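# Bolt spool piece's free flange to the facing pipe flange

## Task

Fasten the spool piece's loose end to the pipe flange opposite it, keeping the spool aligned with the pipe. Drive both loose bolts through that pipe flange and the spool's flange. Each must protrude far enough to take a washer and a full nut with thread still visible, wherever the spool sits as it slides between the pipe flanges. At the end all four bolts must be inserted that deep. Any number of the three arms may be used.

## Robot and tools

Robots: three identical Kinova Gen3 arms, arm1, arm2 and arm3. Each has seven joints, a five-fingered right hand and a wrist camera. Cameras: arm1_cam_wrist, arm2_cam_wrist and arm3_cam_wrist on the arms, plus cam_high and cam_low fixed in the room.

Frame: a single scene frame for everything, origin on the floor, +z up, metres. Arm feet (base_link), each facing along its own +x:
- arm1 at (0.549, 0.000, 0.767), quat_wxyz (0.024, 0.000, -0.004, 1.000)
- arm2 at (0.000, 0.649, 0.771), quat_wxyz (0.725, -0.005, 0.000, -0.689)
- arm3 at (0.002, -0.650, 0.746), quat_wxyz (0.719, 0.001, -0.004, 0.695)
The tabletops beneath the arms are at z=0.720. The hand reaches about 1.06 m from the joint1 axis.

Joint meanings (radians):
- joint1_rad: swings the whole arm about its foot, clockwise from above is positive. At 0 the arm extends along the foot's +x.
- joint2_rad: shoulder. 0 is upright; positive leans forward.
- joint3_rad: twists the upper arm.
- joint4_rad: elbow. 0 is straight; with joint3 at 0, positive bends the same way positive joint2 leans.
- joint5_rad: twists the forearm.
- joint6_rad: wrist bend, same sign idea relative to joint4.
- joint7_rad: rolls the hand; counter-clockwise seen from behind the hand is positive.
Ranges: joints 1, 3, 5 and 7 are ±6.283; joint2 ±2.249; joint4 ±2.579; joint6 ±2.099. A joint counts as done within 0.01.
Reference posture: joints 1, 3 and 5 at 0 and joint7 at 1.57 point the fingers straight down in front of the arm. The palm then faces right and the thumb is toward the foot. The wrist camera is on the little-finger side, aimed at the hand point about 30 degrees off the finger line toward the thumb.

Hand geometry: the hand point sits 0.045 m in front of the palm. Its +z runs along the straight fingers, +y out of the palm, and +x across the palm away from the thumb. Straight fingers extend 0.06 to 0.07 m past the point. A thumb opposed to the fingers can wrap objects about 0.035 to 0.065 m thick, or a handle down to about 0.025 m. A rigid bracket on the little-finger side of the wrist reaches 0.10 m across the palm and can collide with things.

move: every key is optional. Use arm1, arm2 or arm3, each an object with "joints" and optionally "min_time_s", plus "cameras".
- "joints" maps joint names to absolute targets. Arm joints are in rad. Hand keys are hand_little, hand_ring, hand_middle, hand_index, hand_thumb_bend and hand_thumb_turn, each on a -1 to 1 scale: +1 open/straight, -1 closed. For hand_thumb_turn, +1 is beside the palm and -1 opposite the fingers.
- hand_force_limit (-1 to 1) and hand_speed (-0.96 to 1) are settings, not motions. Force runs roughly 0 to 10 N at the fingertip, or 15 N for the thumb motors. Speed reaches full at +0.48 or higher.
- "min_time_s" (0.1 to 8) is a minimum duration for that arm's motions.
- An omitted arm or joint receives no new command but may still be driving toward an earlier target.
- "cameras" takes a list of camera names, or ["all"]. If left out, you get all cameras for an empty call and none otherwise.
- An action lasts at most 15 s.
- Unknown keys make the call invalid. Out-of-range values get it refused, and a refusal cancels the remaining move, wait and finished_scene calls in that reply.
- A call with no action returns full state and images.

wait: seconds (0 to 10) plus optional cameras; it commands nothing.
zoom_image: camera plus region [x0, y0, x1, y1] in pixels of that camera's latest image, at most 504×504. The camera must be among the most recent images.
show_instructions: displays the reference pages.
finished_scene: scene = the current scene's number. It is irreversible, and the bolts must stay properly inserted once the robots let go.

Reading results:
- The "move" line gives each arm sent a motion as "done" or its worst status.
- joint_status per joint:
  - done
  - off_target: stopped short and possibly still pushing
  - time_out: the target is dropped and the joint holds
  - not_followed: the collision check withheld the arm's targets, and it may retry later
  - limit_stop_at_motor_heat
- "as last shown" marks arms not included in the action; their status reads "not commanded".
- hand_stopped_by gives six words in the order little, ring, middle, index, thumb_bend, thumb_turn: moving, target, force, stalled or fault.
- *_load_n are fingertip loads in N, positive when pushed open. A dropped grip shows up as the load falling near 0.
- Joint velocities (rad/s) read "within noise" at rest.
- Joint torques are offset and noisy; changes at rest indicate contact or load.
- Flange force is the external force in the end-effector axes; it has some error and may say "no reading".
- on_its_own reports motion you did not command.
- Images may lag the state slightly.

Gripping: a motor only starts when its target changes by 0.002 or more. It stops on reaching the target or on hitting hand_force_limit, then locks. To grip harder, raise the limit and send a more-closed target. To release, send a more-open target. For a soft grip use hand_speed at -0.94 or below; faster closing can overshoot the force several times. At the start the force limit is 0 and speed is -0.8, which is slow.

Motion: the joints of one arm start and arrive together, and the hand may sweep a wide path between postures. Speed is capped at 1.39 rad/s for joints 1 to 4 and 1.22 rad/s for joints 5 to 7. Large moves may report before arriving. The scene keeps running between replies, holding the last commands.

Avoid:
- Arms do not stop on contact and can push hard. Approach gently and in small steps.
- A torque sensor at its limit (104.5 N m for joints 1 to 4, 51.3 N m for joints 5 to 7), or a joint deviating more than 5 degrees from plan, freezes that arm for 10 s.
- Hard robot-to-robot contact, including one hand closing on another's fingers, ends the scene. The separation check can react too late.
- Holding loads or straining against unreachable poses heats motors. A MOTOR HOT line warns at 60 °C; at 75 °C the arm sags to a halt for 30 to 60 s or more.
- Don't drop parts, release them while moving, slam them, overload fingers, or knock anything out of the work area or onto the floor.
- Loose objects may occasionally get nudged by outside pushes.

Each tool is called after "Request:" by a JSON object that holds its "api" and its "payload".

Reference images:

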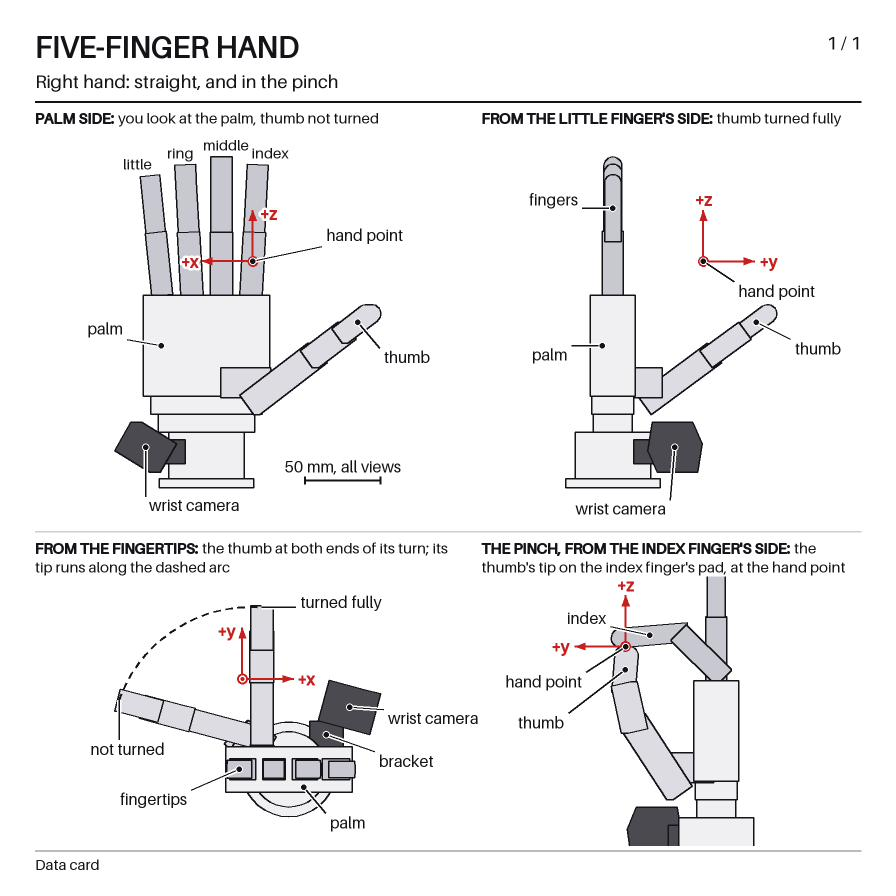

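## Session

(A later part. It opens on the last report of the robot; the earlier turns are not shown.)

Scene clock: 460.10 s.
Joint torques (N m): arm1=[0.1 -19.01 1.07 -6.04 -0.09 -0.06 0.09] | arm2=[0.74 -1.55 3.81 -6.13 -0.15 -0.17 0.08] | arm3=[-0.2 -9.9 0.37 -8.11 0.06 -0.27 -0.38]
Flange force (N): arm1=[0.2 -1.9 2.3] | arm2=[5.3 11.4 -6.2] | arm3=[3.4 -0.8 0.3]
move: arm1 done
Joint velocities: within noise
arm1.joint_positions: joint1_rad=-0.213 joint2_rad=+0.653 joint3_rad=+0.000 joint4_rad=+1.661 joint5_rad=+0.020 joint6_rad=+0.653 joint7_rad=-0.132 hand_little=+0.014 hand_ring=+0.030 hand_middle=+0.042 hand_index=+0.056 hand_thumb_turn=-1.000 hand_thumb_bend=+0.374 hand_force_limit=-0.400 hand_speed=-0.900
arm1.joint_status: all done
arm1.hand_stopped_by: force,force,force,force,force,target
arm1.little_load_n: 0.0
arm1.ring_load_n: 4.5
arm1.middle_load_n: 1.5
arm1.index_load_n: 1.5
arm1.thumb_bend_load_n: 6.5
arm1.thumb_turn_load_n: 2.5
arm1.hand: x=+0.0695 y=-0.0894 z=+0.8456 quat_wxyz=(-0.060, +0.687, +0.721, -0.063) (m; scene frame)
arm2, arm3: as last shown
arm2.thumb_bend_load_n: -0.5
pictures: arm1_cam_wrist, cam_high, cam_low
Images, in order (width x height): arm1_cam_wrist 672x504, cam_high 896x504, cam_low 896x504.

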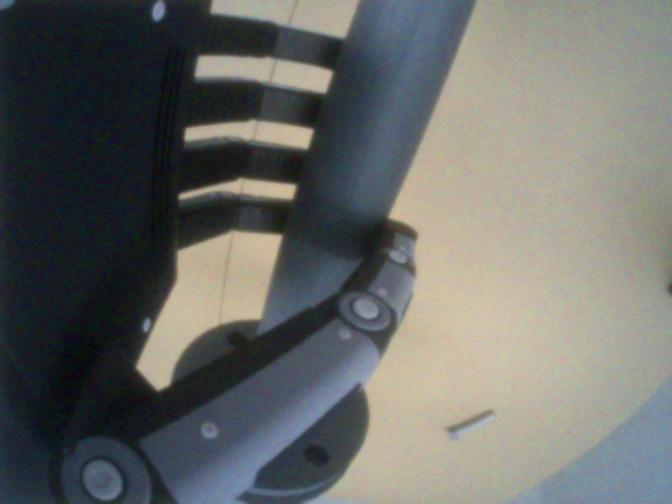

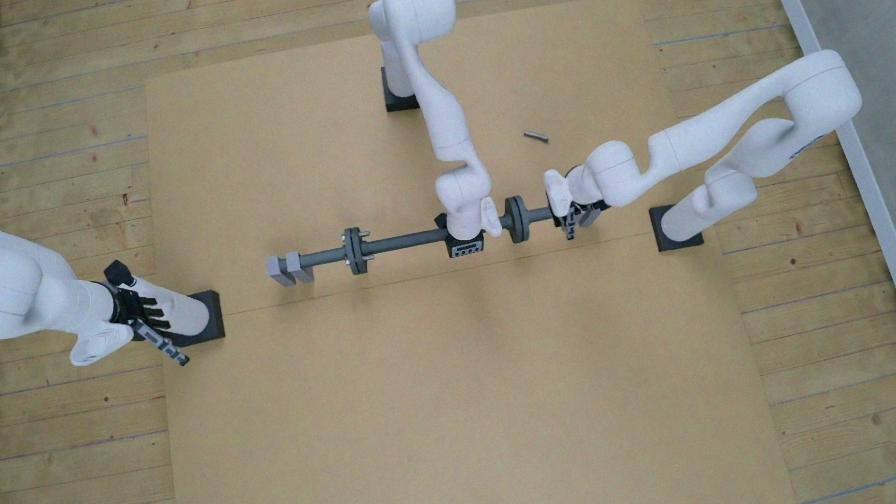

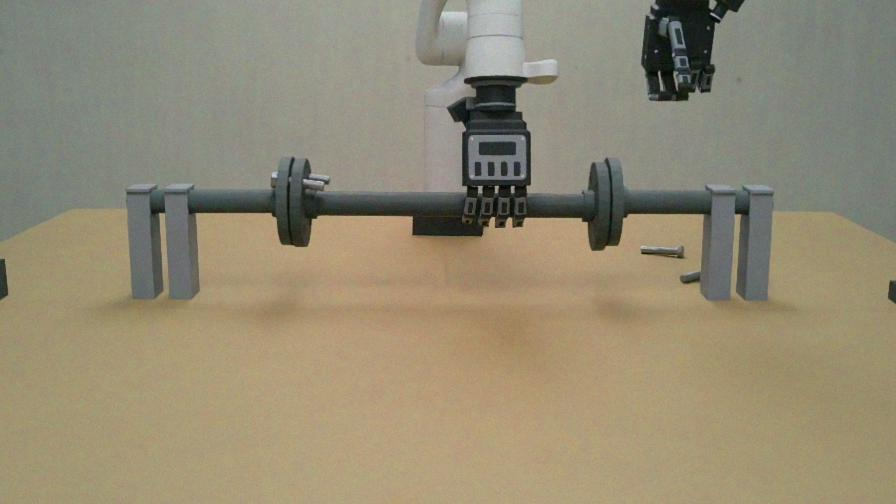

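Request:
{"api": "move", "payload": {"arm1": {"joints": {"joint1_rad": -0.2132, "joint2_rad": 0.6464, "joint3_rad": 0, "joint4_rad": 1.6576, "joint5_rad": 0.0201, "joint6_rad": 0.6631, "joint7_rad": -0.1322}, "min_time_s": 1.5}, "cameras": ["arm1_cam_wrist", "cam_high", "cam_low"]}}

Request:
{"api": "zoom_image", "payload": {"camera": "cam_low", "region": [570, 140, 690, 260]}}

Request:
{"api": "zoom_image", "payload": {"camera": "cam_high", "region": [480, 160, 600, 270]}}

Request:
{"api": "zoom_image", "payload": {"camera": "arm1_cam_wrist", "region": [150, 300, 370, 504]}}

Scene clock: 486.80 s.
Joint torques (N m): arm1=[-0.09 -19.4 1.05 -6.3 0.05 0 0.05] | arm2=[0.72 -1.59 3.79 -6.09 -0.15 -0.15 0.07] | arm3=[-0.3 -9.93 0.43 -8.12 0.08 -0.28 -0.36]
Flange force (N): arm1=[0.7 -1.7 3.3] | arm2=[5.2 11.4 -6.3] | arm3=[3.3 -0.9 0.3]
move: arm1 done
Joint velocities: within noise
arm1.joint_positions: joint1_rad=-0.213 joint2_rad=+0.646 joint3_rad=+0.000 joint4_rad=+1.658 joint5_rad=+0.020 joint6_rad=+0.663 joint7_rad=-0.132 hand_little=+0.014 hand_ring=+0.030 hand_middle=+0.042 hand_index=+0.056 hand_thumb_turn=-1.000 hand_thumb_bend=+0.374 hand_force_limit=-0.400 hand_speed=-0.900
arm1.joint_status: all done
arm1.hand_stopped_by: force,force,force,force,force,target
arm1.little_load_n: 3.0
arm1.ring_load_n: 7.5
arm1.middle_load_n: 0.5
arm1.index_load_n: 0.0
arm1.thumb_bend_load_n: 6.5
arm1.thumb_turn_load_n: 0.5
arm1.hand: x=+0.0695 y=-0.0894 z=+0.8496 quat_wxyz=(-0.060, +0.687, +0.721, -0.063) (m; scene frame)
arm2, arm3: as last shown
arm2.thumb_bend_load_n: 0.0
pictures: arm1_cam_wrist, cam_high, cam_low
Images, in order (width x height): arm1_cam_wrist 672x504, cam_high 896x504, cam_low 896x504.

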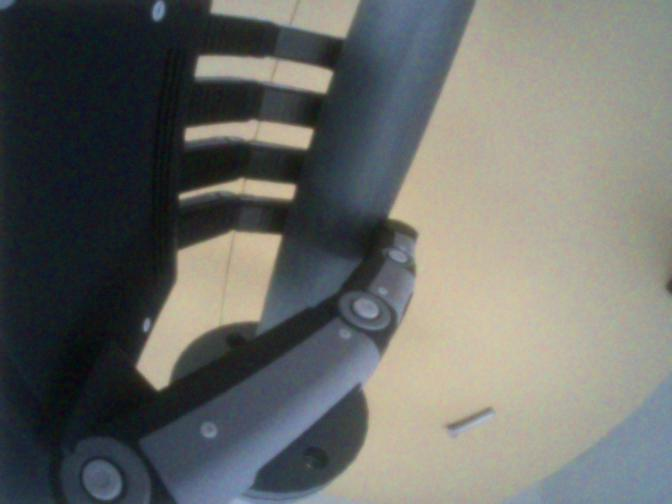

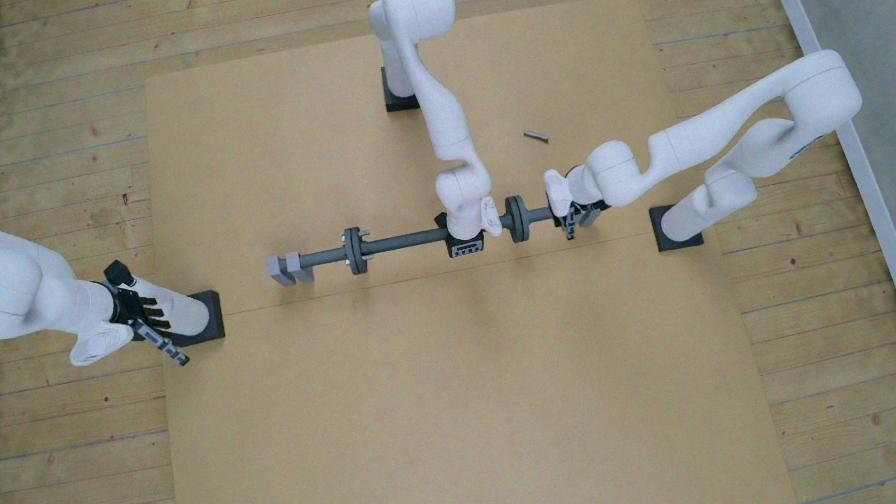

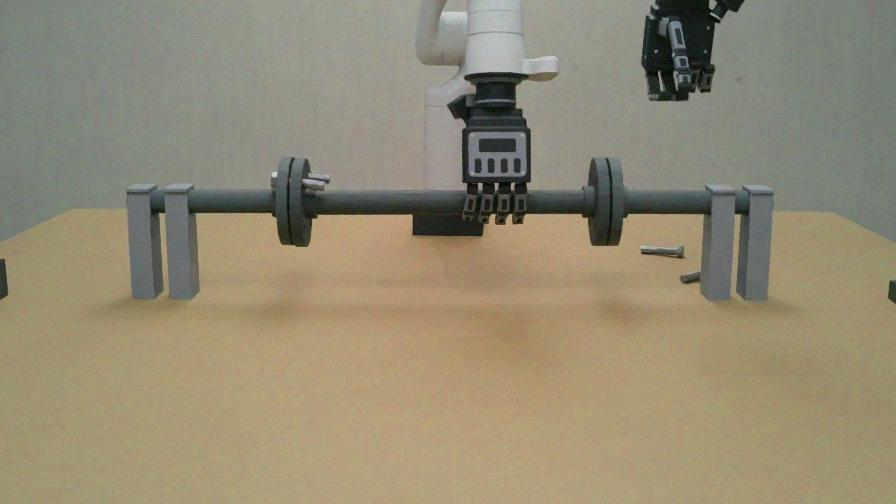

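Scaled by 4.200 from the camera's 896x504 image, which has a finer 1280x720 frame.

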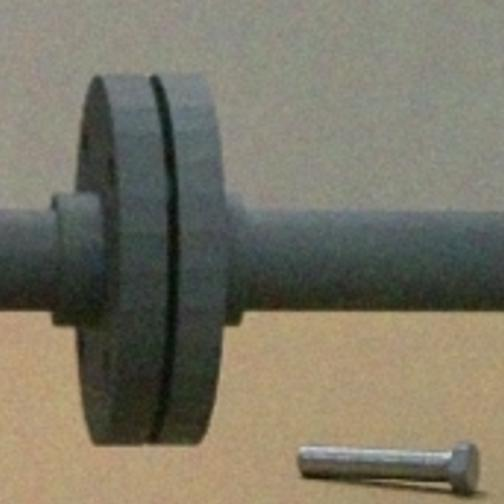

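Scaled by 4.200 from the camera's 896x504 image, which has a finer 1280x720 frame.

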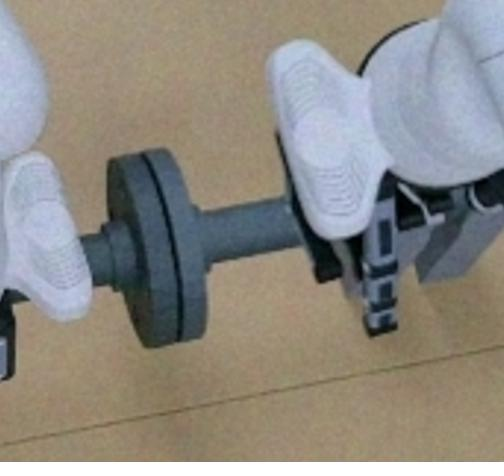

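Scaled by 2.291 from the camera's 672x504 image, which has a finer 960x720 frame.

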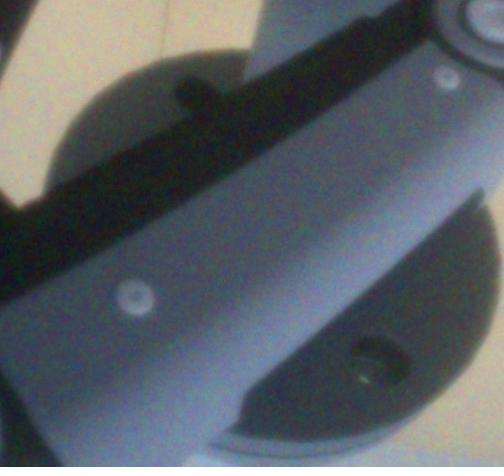

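Request:
{"api": "move", "payload": {"arm3": {"joints": {"joint1_rad": 0.3853, "joint2_rad": 0.5764, "joint3_rad": 0, "joint4_rad": 1.8737, "joint5_rad": 0.8858, "joint6_rad": 0.9745, "joint7_rad": -2.2517}, "min_time_s": 3.5}, "cameras": ["arm3_cam_wrist", "cam_high", "cam_low"]}}

Scene clock: 546.43 s.
Joint torques (N m): arm1=[-0.03 -19.38 1.01 -6.35 0.09 0.02 0.1] | arm2=[0.7 -1.55 3.82 -6.11 -0.14 -0.15 0.05] | arm3=[-0.25 -14.67 1.27 -5.89 0.53 0.66 -0.39]
Flange force (N): arm1=[0.4 -1.4 3.3] | arm2=[5.3 11.4 -6.2] | arm3=[2.8 -1.5 -0.5]
move: arm3 done
Joint velocities: within noise
arm1: as last shown
arm1.hand: x=+0.0695 y=-0.0895 z=+0.8496 quat_wxyz=(-0.060, +0.687, +0.721, -0.063) (m; scene frame)
arm2.joint_positions: joint1_rad=+0.670 joint2_rad=-0.349 joint3_rad=-0.051 joint4_rad=+1.624 joint5_rad=-0.060 joint6_rad=+1.887 joint7_rad=-2.276 hand_little=+1.000 hand_ring=+1.000 hand_middle=+1.000 hand_index=+1.000 hand_thumb_turn=+1.000 hand_thumb_bend=+1.000 hand_force_limit=+0.000 hand_speed=-0.800
arm2.joint_status: not commanded
arm2.hand_stopped_by: target,target,target,target,target,target
arm2.little_load_n: 0.0
arm2.ring_load_n: 0.0
arm2.middle_load_n: 0.0
arm2.index_load_n: 0.0
arm2.thumb_bend_load_n: 0.0
arm2.thumb_turn_load_n: 0.0
arm2.hand: x=-0.0916 y=+0.4621 z=+1.2232 quat_wxyz=(-0.008, -0.988, -0.155, -0.018) (m; scene frame)
arm3.joint_positions: joint1_rad=+0.385 joint2_rad=+0.576 joint3_rad=+0.000 joint4_rad=+1.874 joint5_rad=+0.886 joint6_rad=+0.975 joint7_rad=-2.252 hand_little=-1.000 hand_ring=-1.000 hand_middle=-0.400 hand_index=-0.400 hand_thumb_turn=-1.000 hand_thumb_bend=+0.850 hand_force_limit=+0.000 hand_speed=-0.800
arm3.joint_status: all done
arm3.hand_stopped_by: target,target,target,target,target,target
arm3.little_load_n: 0.0
arm3.ring_load_n: 0.0
arm3.middle_load_n: 0.0
arm3.index_load_n: 0.0
arm3.thumb_bend_load_n: 0.0
arm3.thumb_turn_load_n: 0.0
arm3.hand: x=+0.3547 y=-0.3171 z=+0.8591 quat_wxyz=(-0.177, +0.488, -0.803, +0.292) (m; scene frame)
pictures: arm3_cam_wrist, cam_high, cam_low
Images, in order (width x height): arm3_cam_wrist 672x504, cam_high 896x504, cam_low 896x504.

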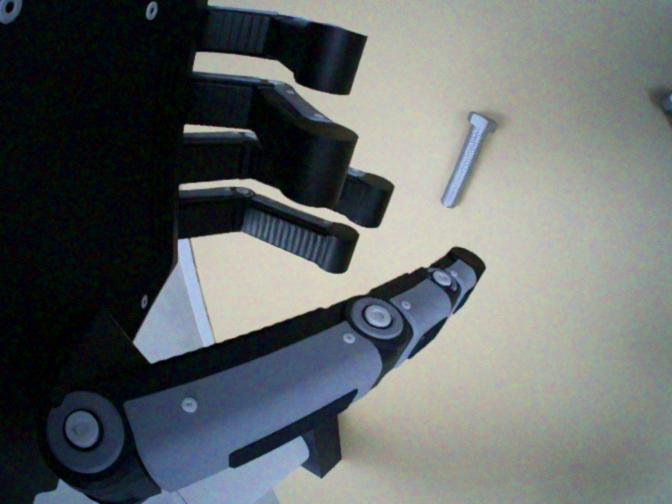

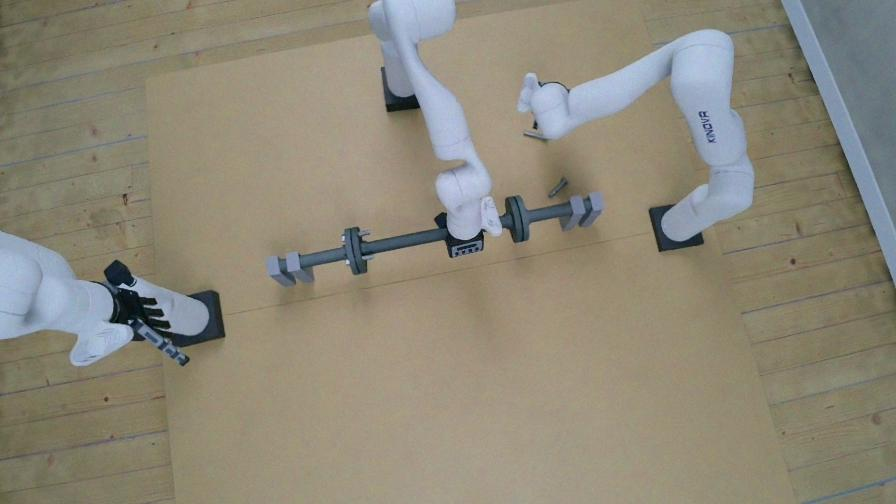

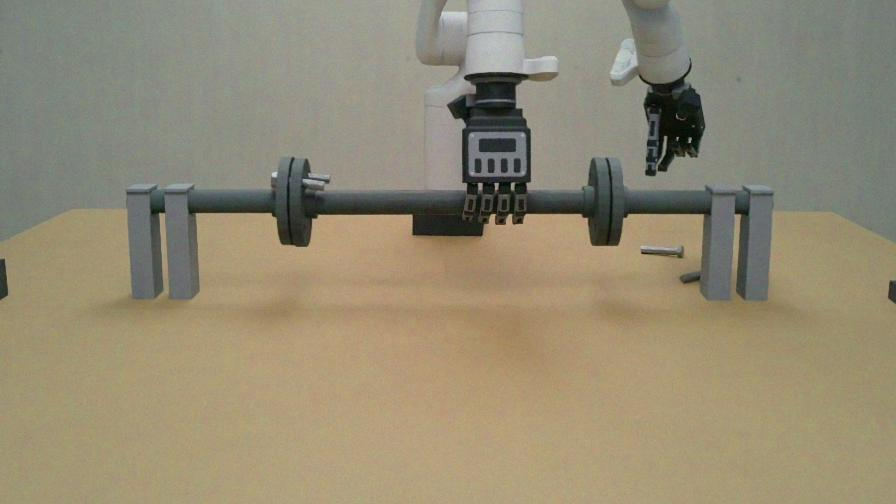

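Request:
{"api": "move", "payload": {"arm3": {"joints": {"joint1_rad": 0.4251, "joint2_rad": 0.7068, "joint3_rad": 0, "joint4_rad": 1.9925, "joint5_rad": 1.108, "joint6_rad": 0.8001, "joint7_rad": -2.4898}, "min_time_s": 2}, "cameras": ["arm3_cam_wrist", "cam_low"]}}

Request:
{"api": "zoom_image", "payload": {"camera": "arm3_cam_wrist", "region": [300, 60, 560, 320]}}

Request:
{"api": "zoom_image", "payload": {"camera": "cam_low", "region": [600, 150, 740, 290]}}

Scene clock: 621.40 s.
Joint torques (N m): arm1=[-0.08 -19.45 1.1 -6.37 0.05 -0.04 0.06] | arm2=[0.76 -1.56 3.83 -6.12 -0.16 -0.14 0.06] | arm3=[-0.27 -15.13 1.43 -4.24 0.26 0.92 -0.35]
Flange force (N): arm1=[0.7 -1.6 3.3] | arm2=[5.3 11.4 -6.1] | arm3=[2.1 -1.8 -1.1]
move: arm3 done
Joint velocities: within noise
arm1, arm2: as last shown
arm1.ring_load_n: 8.0
arm3.joint_positions: joint1_rad=+0.425 joint2_rad=+0.707 joint3_rad=+0.000 joint4_rad=+1.993 joint5_rad=+1.108 joint6_rad=+0.800 joint7_rad=-2.490 hand_little=-1.000 hand_ring=-1.000 hand_middle=-0.400 hand_index=-0.400 hand_thumb_turn=-1.000 hand_thumb_bend=+0.850 hand_force_limit=+0.000 hand_speed=-0.800
arm3.joint_status: all done
arm3.hand_stopped_by: target,target,target,target,target,target
arm3.little_load_n: 0.0
arm3.ring_load_n: 0.0
arm3.middle_load_n: 0.0
arm3.index_load_n: 0.0
arm3.thumb_bend_load_n: 0.0
arm3.thumb_turn_load_n: 0.0
arm3.hand: x=+0.3622 y=-0.3374 z=+0.7841 quat_wxyz=(-0.184, +0.505, -0.793, +0.288) (m; scene frame)
pictures: arm3_cam_wrist, cam_low
Images, in order (width x height): arm3_cam_wrist 672x504, cam_low 896x504.

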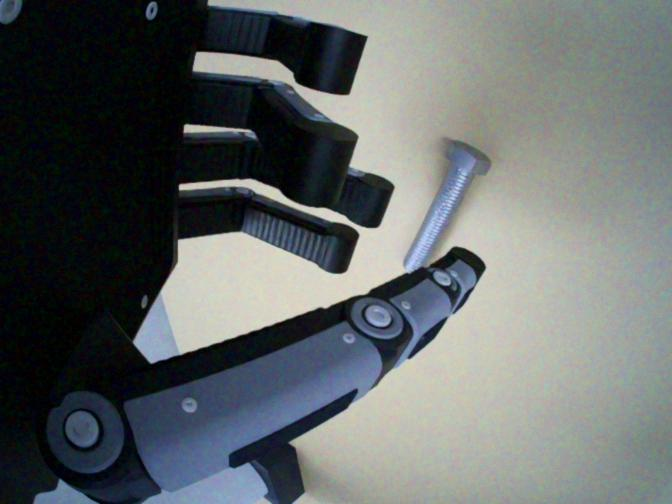

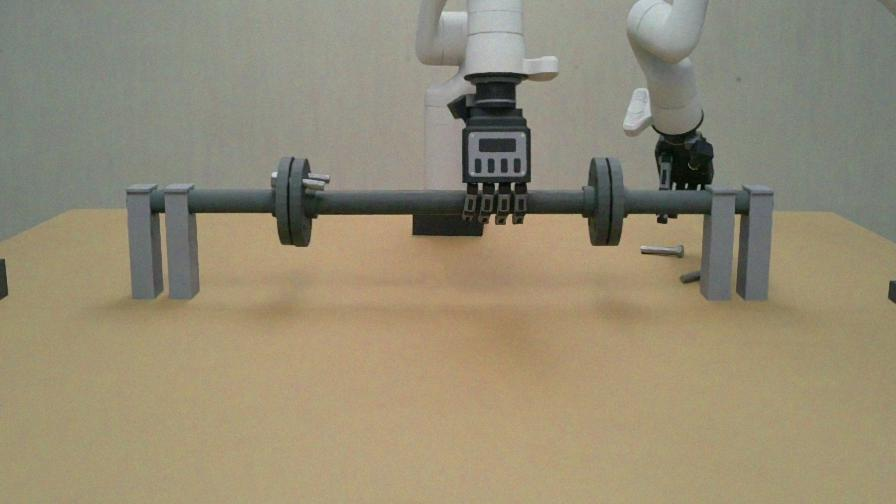

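Scaled by 1.938 from the camera's 672x504 image, which has a finer 960x720 frame.

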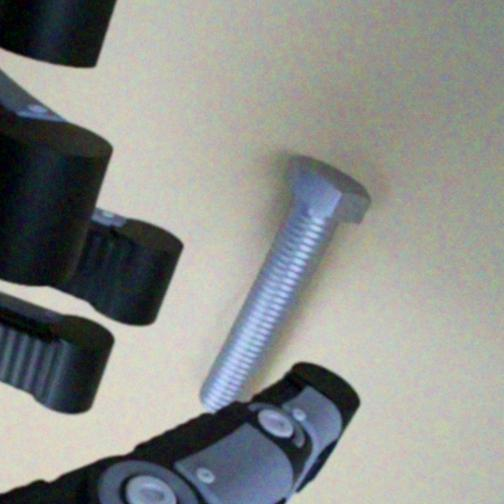

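Scaled by 3.600 from the camera's 896x504 image, which has a finer 1280x720 frame.

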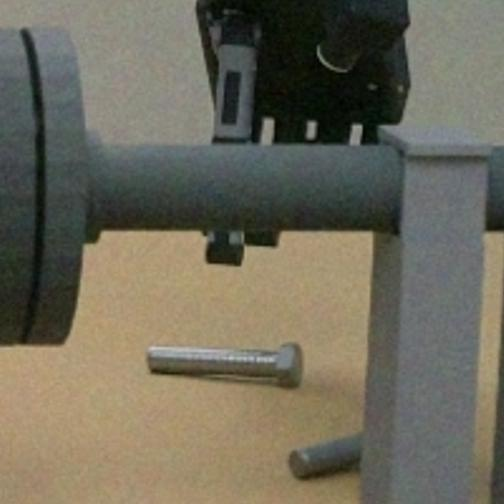

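Request:
{"api": "move", "payload": {"arm3": {"joints": {"joint1_rad": 0.4268, "joint2_rad": 0.7986, "joint3_rad": 0, "joint4_rad": 2.0155, "joint5_rad": 1.2165, "joint6_rad": 0.7538, "joint7_rad": -2.6397}, "min_time_s": 2}, "cameras": ["arm3_cam_wrist", "cam_low"]}}

Request:
{"api": "zoom_image", "payload": {"camera": "arm3_cam_wrist", "region": [300, 60, 560, 320]}}

Request:
{"api": "zoom_image", "payload": {"camera": "cam_low", "region": [600, 150, 740, 290]}}

Scene clock: 679.70 s.
Joint torques (N m): arm1=[-0.09 -19.38 0.98 -6.33 0.05 -0.04 0.07] | arm2=[0.77 -1.57 3.82 -6.11 -0.14 -0.16 0.07] | arm3=[-0.19 -15.52 1.57 -3.47 0.06 1.03 -0.38]
Flange force (N): arm1=[0.6 -1.6 3.2] | arm2=[5.3 11.4 -6.2] | arm3=[2.2 -1.8 -1.4]
move: arm3 done
Joint velocities: within noise
arm1, arm2: as last shown
arm3.joint_positions: joint1_rad=+0.427 joint2_rad=+0.799 joint3_rad=+0.000 joint4_rad=+2.016 joint5_rad=+1.217 joint6_rad=+0.754 joint7_rad=-2.640 hand_little=-1.000 hand_ring=-1.000 hand_middle=-0.400 hand_index=-0.400 hand_thumb_turn=-1.000 hand_thumb_bend=+0.850 hand_force_limit=+0.000 hand_speed=-0.800
arm3.joint_status: all done
arm3.hand_stopped_by: target,target,target,target,target,target
arm3.little_load_n: 0.0
arm3.ring_load_n: 0.5
arm3.middle_load_n: 0.0
arm3.index_load_n: 0.0
arm3.thumb_bend_load_n: 0.0
arm3.thumb_turn_load_n: 0.0
arm3.hand: x=+0.3605 y=-0.3421 z=+0.7440 quat_wxyz=(-0.184, +0.505, -0.793, +0.288) (m; scene frame)
pictures: arm3_cam_wrist, cam_low
Images, in order (width x height): arm3_cam_wrist 672x504, cam_low 896x504.

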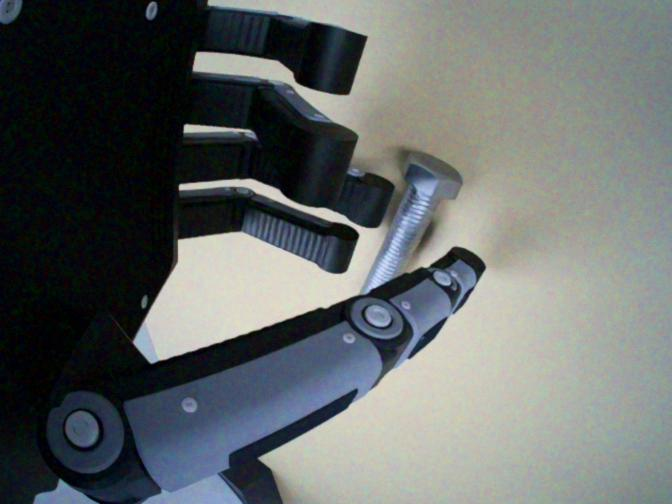

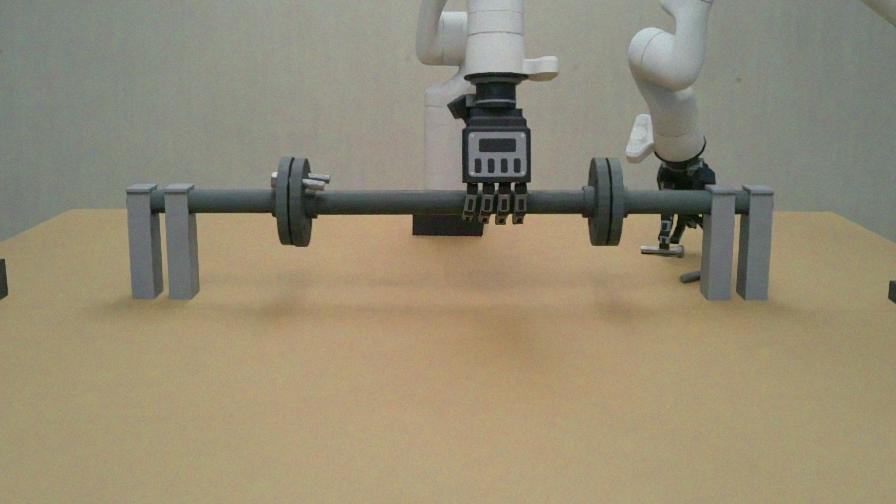

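Scaled by 1.938 from the camera's 672x504 image, which has a finer 960x720 frame.

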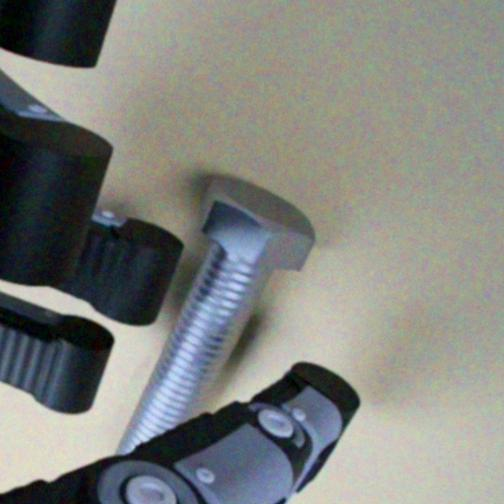

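Scaled by 3.600 from the camera's 896x504 image, which has a finer 1280x720 frame.

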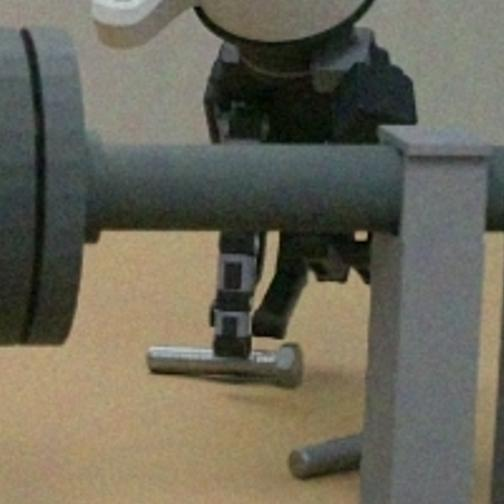

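Request:
{"api": "move", "payload": {"arm3": {"joints": {"joint1_rad": 0.4329, "joint2_rad": 0.8307, "joint3_rad": 0, "joint4_rad": 2.0144, "joint5_rad": 1.2531, "joint6_rad": 0.7419, "joint7_rad": -2.6819}, "min_time_s": 1.5}, "cameras": ["arm3_cam_wrist", "cam_low"]}}

Request:
{"api": "zoom_image", "payload": {"camera": "arm3_cam_wrist", "region": [300, 60, 560, 320]}}

Request:
{"api": "zoom_image", "payload": {"camera": "cam_low", "region": [600, 150, 740, 290]}}

Scene clock: 706.07 s.
Joint torques (N m): arm1=[-0.06 -19.36 1.05 -6.4 0.03 -0.01 0.08] | arm2=[0.79 -1.57 3.81 -6.16 -0.13 -0.14 0.09] | arm3=[-0.33 -15.78 1.58 -3.19 0 1.1 -0.38]
Flange force (N): arm1=[0.6 -1.3 3.2] | arm2=[5.3 11.5 -6.0] | arm3=[2.1 -2.0 -1.0]
move: arm3 done
Joint velocities: within noise
arm1, arm2: as last shown
arm1.thumb_turn_load_n: 0.0
arm2.ring_load_n: -0.5
arm3.joint_positions: joint1_rad=+0.433 joint2_rad=+0.831 joint3_rad=+0.000 joint4_rad=+2.014 joint5_rad=+1.253 joint6_rad=+0.742 joint7_rad=-2.682 hand_little=-1.000 hand_ring=-1.000 hand_middle=-0.400 hand_index=-0.400 hand_thumb_turn=-1.000 hand_thumb_bend=+0.850 hand_force_limit=+0.000 hand_speed=-0.800
arm3.joint_status: all done
arm3.hand_stopped_by: target,target,target,target,target,target
arm3.little_load_n: 0.0
arm3.ring_load_n: 0.0
arm3.middle_load_n: 0.0
arm3.index_load_n: 0.5
arm3.thumb_bend_load_n: 0.0
arm3.thumb_turn_load_n: 0.0
arm3.hand: x=+0.3627 y=-0.3433 z=+0.7312 quat_wxyz=(-0.184, +0.505, -0.793, +0.288) (m; scene frame)
pictures: arm3_cam_wrist, cam_low
Images, in order (width x height): arm3_cam_wrist 672x504, cam_low 896x504.

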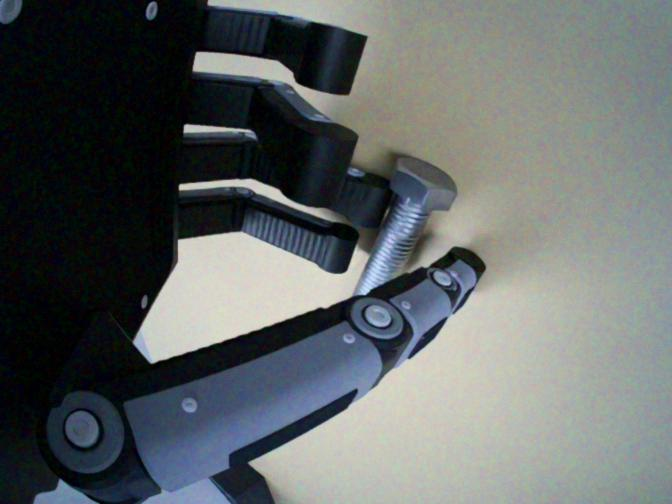

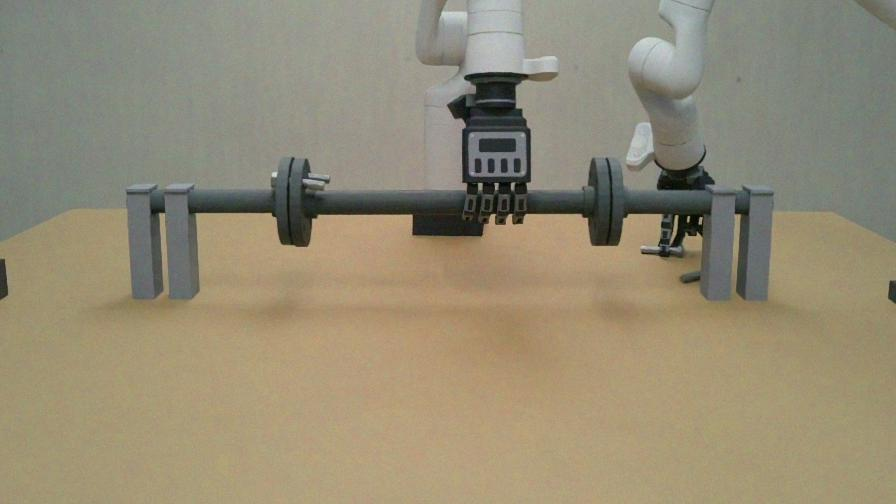

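Scaled by 1.938 from the camera's 672x504 image, which has a finer 960x720 frame.

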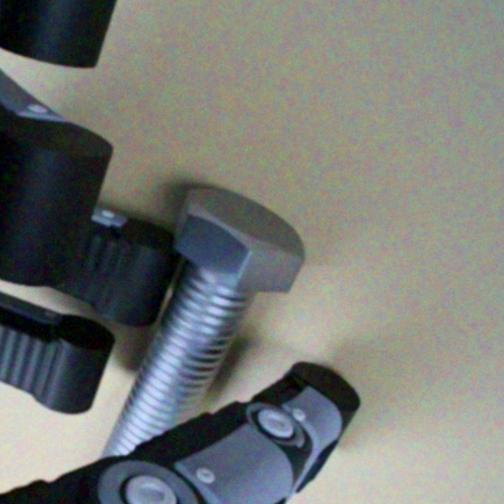

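Scaled by 3.600 from the camera's 896x504 image, which has a finer 1280x720 frame.

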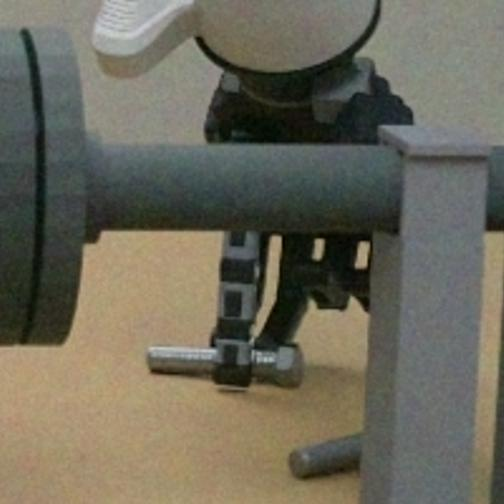

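Request:
{"api": "move", "payload": {"arm3": {"joints": {"hand_speed": -0.9, "hand_force_limit": -0.4, "hand_thumb_bend": 0.5}}}}

Request:
{"api": "move", "payload": {"arm3": {"joints": {"hand_force_limit": -0.1, "hand_thumb_bend": 0.45}}, "cameras": ["arm3_cam_wrist", "cam_low"]}}

Request:
{"api": "zoom_image", "payload": {"camera": "arm3_cam_wrist", "region": [300, 60, 560, 320]}}

Scene clock: 717.20 s.
Joint torques (N m): arm1=[-0.06 -19.4 1.06 -6.31 0.05 0.04 0.08] | arm2=[0.74 -1.57 3.82 -6.12 -0.12 -0.16 0.06] | arm3=[-0.25 -15.42 1.6 -3.11 0.06 1.03 -0.38]
Flange force (N): arm1=[0.6 -1.6 3.4] | arm2=[5.3 11.4 -6.2] | arm3=[1.8 -2.4 -2.0]
move: arm3 off_target
Joint velocities: within noise
arm1, arm2: as last shown
arm1.ring_load_n: 7.5
arm1.thumb_turn_load_n: 0.5
arm2.little_load_n: 0.5
arm2.ring_load_n: 0.0
arm3.joint_positions: joint1_rad=+0.433 joint2_rad=+0.831 joint3_rad=+0.000 joint4_rad=+2.014 joint5_rad=+1.253 joint6_rad=+0.742 joint7_rad=-2.682 hand_little=-1.000 hand_ring=-1.000 hand_middle=-0.400 hand_index=-0.400 hand_thumb_turn=-1.000 hand_thumb_bend=+0.632 hand_force_limit=-0.400 hand_speed=-0.900
arm3.joint_status: hand_thumb_bend off_target (ended at +0.632, target +0.500); the others done
arm3.hand_stopped_by: target,target,target,target,force,target
arm3.little_load_n: 0.0
arm3.ring_load_n: 0.0
arm3.middle_load_n: 1.0
arm3.index_load_n: 0.0
arm3.thumb_bend_load_n: 5.0
arm3.thumb_turn_load_n: 0.0
arm3.hand: x=+0.3627 y=-0.3433 z=+0.7312 quat_wxyz=(-0.184, +0.505, -0.793, +0.288) (m; scene frame)
pictures: none

Scene clock: 717.63 s.
Joint torques (N m): arm1=[-0.03 -19.44 1.1 -6.45 0.1 0.01 0.09] | arm2=[0.75 -1.6 3.84 -6.16 -0.13 -0.14 0.03] | arm3=[-0.14 -15.2 1.59 -3.11 -0.02 0.99 -0.42]
Flange force (N): arm1=[0.5 -1.1 3.4] | arm2=[5.2 11.5 -6.0] | arm3=[2.1 -2.7 -2.5]
move: arm3 off_target
Joint velocities: within noise
arm1, arm2: as last shown
arm2.little_load_n: 0.0
arm3.joint_positions: joint1_rad=+0.433 joint2_rad=+0.831 joint3_rad=+0.000 joint4_rad=+2.014 joint5_rad=+1.253 joint6_rad=+0.742 joint7_rad=-2.682 hand_little=-1.000 hand_ring=-1.000 hand_middle=-0.400 hand_index=-0.400 hand_thumb_turn=-1.000 hand_thumb_bend=+0.627 hand_force_limit=-0.100 hand_speed=-0.900
arm3.joint_status: hand_thumb_bend off_target (ended at +0.627, target +0.450); the others done
arm3.hand_stopped_by: target,target,target,target,force,target
arm3.little_load_n: 0.0
arm3.ring_load_n: 0.0
arm3.middle_load_n: 1.5
arm3.index_load_n: 0.0
arm3.thumb_bend_load_n: 6.5
arm3.thumb_turn_load_n: 0.5
arm3.hand: x=+0.3627 y=-0.3433 z=+0.7312 quat_wxyz=(-0.184, +0.505, -0.793, +0.288) (m; scene frame)
pictures: arm3_cam_wrist, cam_low
Images, in order (width x height): arm3_cam_wrist 672x504, cam_low 896x504.

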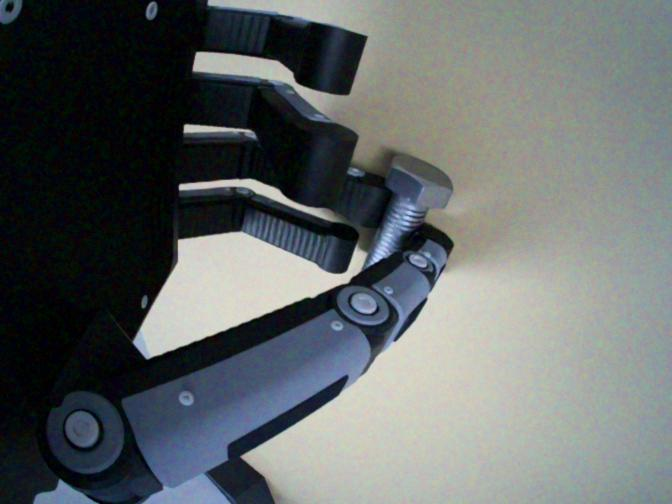

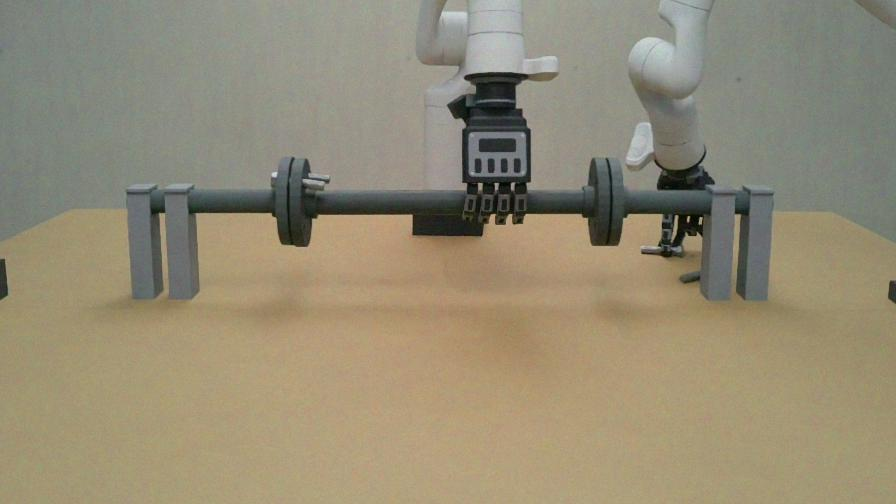

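Scaled by 1.938 from the camera's 672x504 image, which has a finer 960x720 frame.

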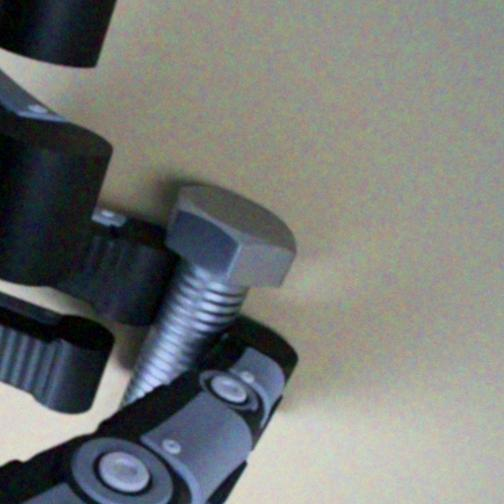

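Request:
{"api": "move", "payload": {"arm3": {"joints": {"joint1_rad": 0.4331, "joint2_rad": 0.6661, "joint3_rad": 0, "joint4_rad": 2.0029, "joint5_rad": 1.0876, "joint6_rad": 0.8108, "joint7_rad": -2.4503}, "min_time_s": 2.5}, "cameras": ["arm3_cam_wrist"]}}

Request:
{"api": "move", "payload": {"arm3": {"joints": {"joint1_rad": 0.4335, "joint2_rad": 0.4064, "joint3_rad": 0, "joint4_rad": 1.8773, "joint5_rad": 0.8442, "joint6_rad": 1.033, "joint7_rad": -2.053}, "min_time_s": 2.5}, "cameras": ["arm3_cam_wrist", "cam_high", "cam_low"]}}

Scene clock: 800.93 s.
Joint torques (N m): arm1=[-0.15 -19.36 1.08 -6.27 0.06 -0.05 0] | arm2=[0.72 -1.59 3.8 -6.11 -0.14 -0.12 0.05] | arm3=[-0.25 -15 1.4 -4.54 0.27 0.94 -0.41]
Flange force (N): arm1=[0.9 -1.9 3.1] | arm2=[5.1 11.4 -6.1] | arm3=[2.1 -1.4 -0.5]
move: arm3 done
Joint velocities: within noise
arm1, arm2: as last shown
arm3.joint_positions: joint1_rad=+0.433 joint2_rad=+0.666 joint3_rad=+0.000 joint4_rad=+2.003 joint5_rad=+1.088 joint6_rad=+0.811 joint7_rad=-2.450 hand_little=-1.000 hand_ring=-1.000 hand_middle=-0.400 hand_index=-0.400 hand_thumb_turn=-1.000 hand_thumb_bend=+0.627 hand_force_limit=-0.100 hand_speed=-0.900
arm3.joint_status: all done
arm3.hand_stopped_by: target,target,target,target,force,target
arm3.little_load_n: 0.0
arm3.ring_load_n: 0.0
arm3.middle_load_n: 3.0
arm3.index_load_n: 0.0
arm3.thumb_bend_load_n: 6.5
arm3.thumb_turn_load_n: 0.5
arm3.hand: x=+0.3628 y=-0.3433 z=+0.7991 quat_wxyz=(-0.184, +0.505, -0.793, +0.288) (m; scene frame)
pictures: arm3_cam_wrist
Images, in order (width x height): arm3_cam_wrist 672x504.

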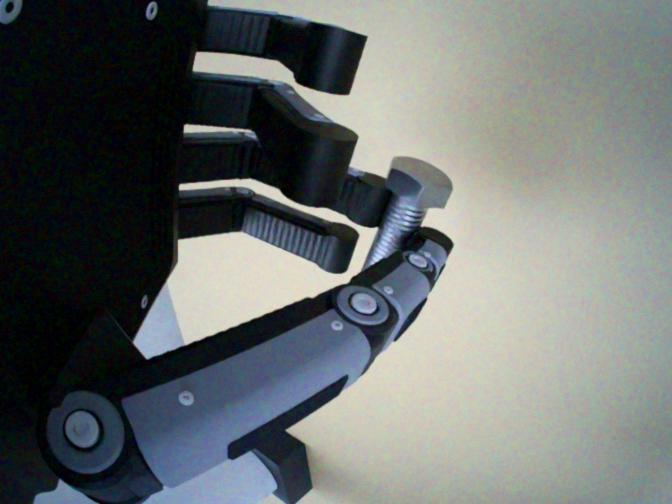

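Scene clock: 803.73 s.
Joint torques (N m): arm1=[0.02 -19.41 1.01 -6.33 0.04 -0.04 0.02] | arm2=[0.75 -1.53 3.77 -6.11 -0.12 -0.15 0.07] | arm3=[-0.35 -13.19 0.92 -7.13 0.84 0.44 -0.36]
Flange force (N): arm1=[0.5 -1.7 3.2] | arm2=[5.3 11.3 -6.2] | arm3=[3.1 -0.6 0.3]
move: arm3 done
Joint velocities: within noise
arm1.joint_positions: joint1_rad=-0.213 joint2_rad=+0.646 joint3_rad=+0.000 joint4_rad=+1.658 joint5_rad=+0.020 joint6_rad=+0.663 joint7_rad=-0.132 hand_little=+0.014 hand_ring=+0.030 hand_middle=+0.042 hand_index=+0.056 hand_thumb_turn=-1.000 hand_thumb_bend=+0.374 hand_force_limit=-0.400 hand_speed=-0.900
arm1.joint_status: not commanded
arm1.hand_stopped_by: force,force,force,force,force,target
arm1.little_load_n: 3.0
arm1.ring_load_n: 7.5
arm1.middle_load_n: 0.5
arm1.index_load_n: 0.0
arm1.thumb_bend_load_n: 6.5
arm1.thumb_turn_load_n: 0.5
arm1.hand: x=+0.0695 y=-0.0895 z=+0.8496 quat_wxyz=(-0.060, +0.687, +0.721, -0.063) (m; scene frame)
arm2: as last shown
arm3.joint_positions: joint1_rad=+0.434 joint2_rad=+0.406 joint3_rad=+0.000 joint4_rad=+1.877 joint5_rad=+0.844 joint6_rad=+1.033 joint7_rad=-2.053 hand_little=-1.000 hand_ring=-1.000 hand_middle=-0.400 hand_index=-0.400 hand_thumb_turn=-1.000 hand_thumb_bend=+0.627 hand_force_limit=-0.100 hand_speed=-0.900
arm3.joint_status: all done
arm3.hand_stopped_by: target,target,target,target,force,target
arm3.little_load_n: 0.0
arm3.ring_load_n: 0.0
arm3.middle_load_n: 3.0
arm3.index_load_n: 0.0
arm3.thumb_bend_load_n: 6.5
arm3.thumb_turn_load_n: 0.5
arm3.hand: x=+0.3631 y=-0.3434 z=+0.9292 quat_wxyz=(-0.184, +0.505, -0.793, +0.288) (m; scene frame)
pictures: arm3_cam_wrist, cam_high, cam_low
Images, in order (width x height): arm3_cam_wrist 672x504, cam_high 896x504, cam_low 896x504.

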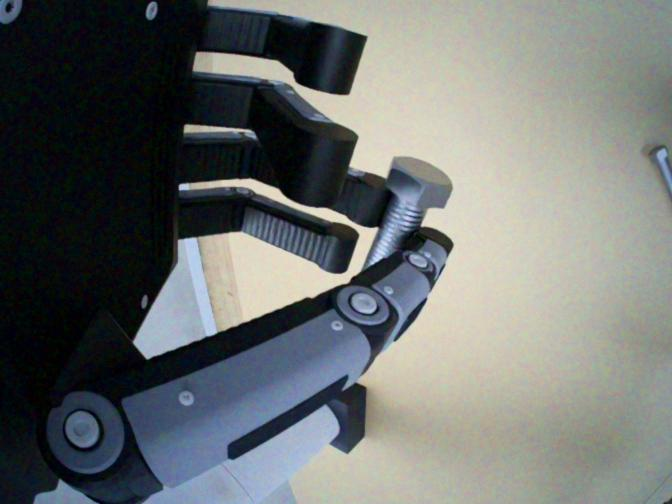

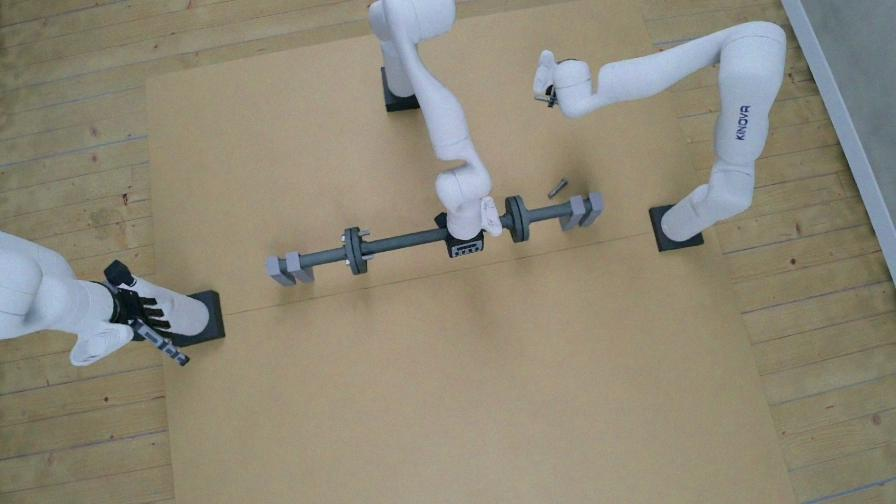

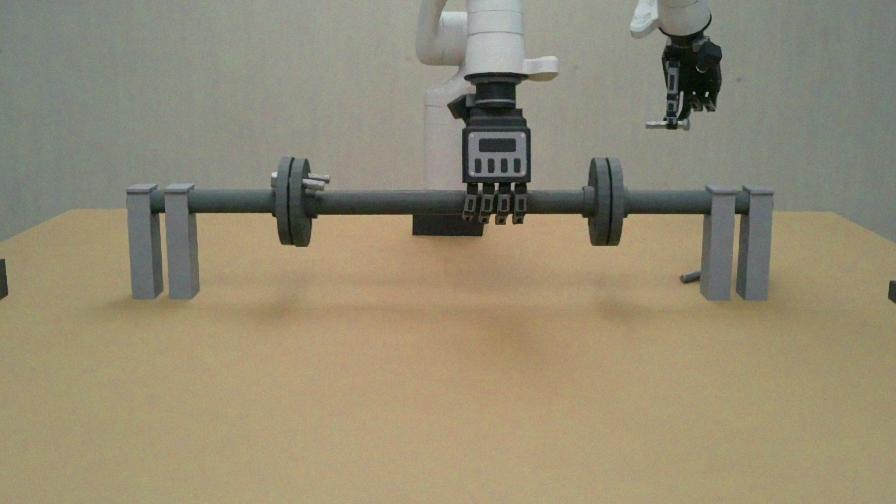

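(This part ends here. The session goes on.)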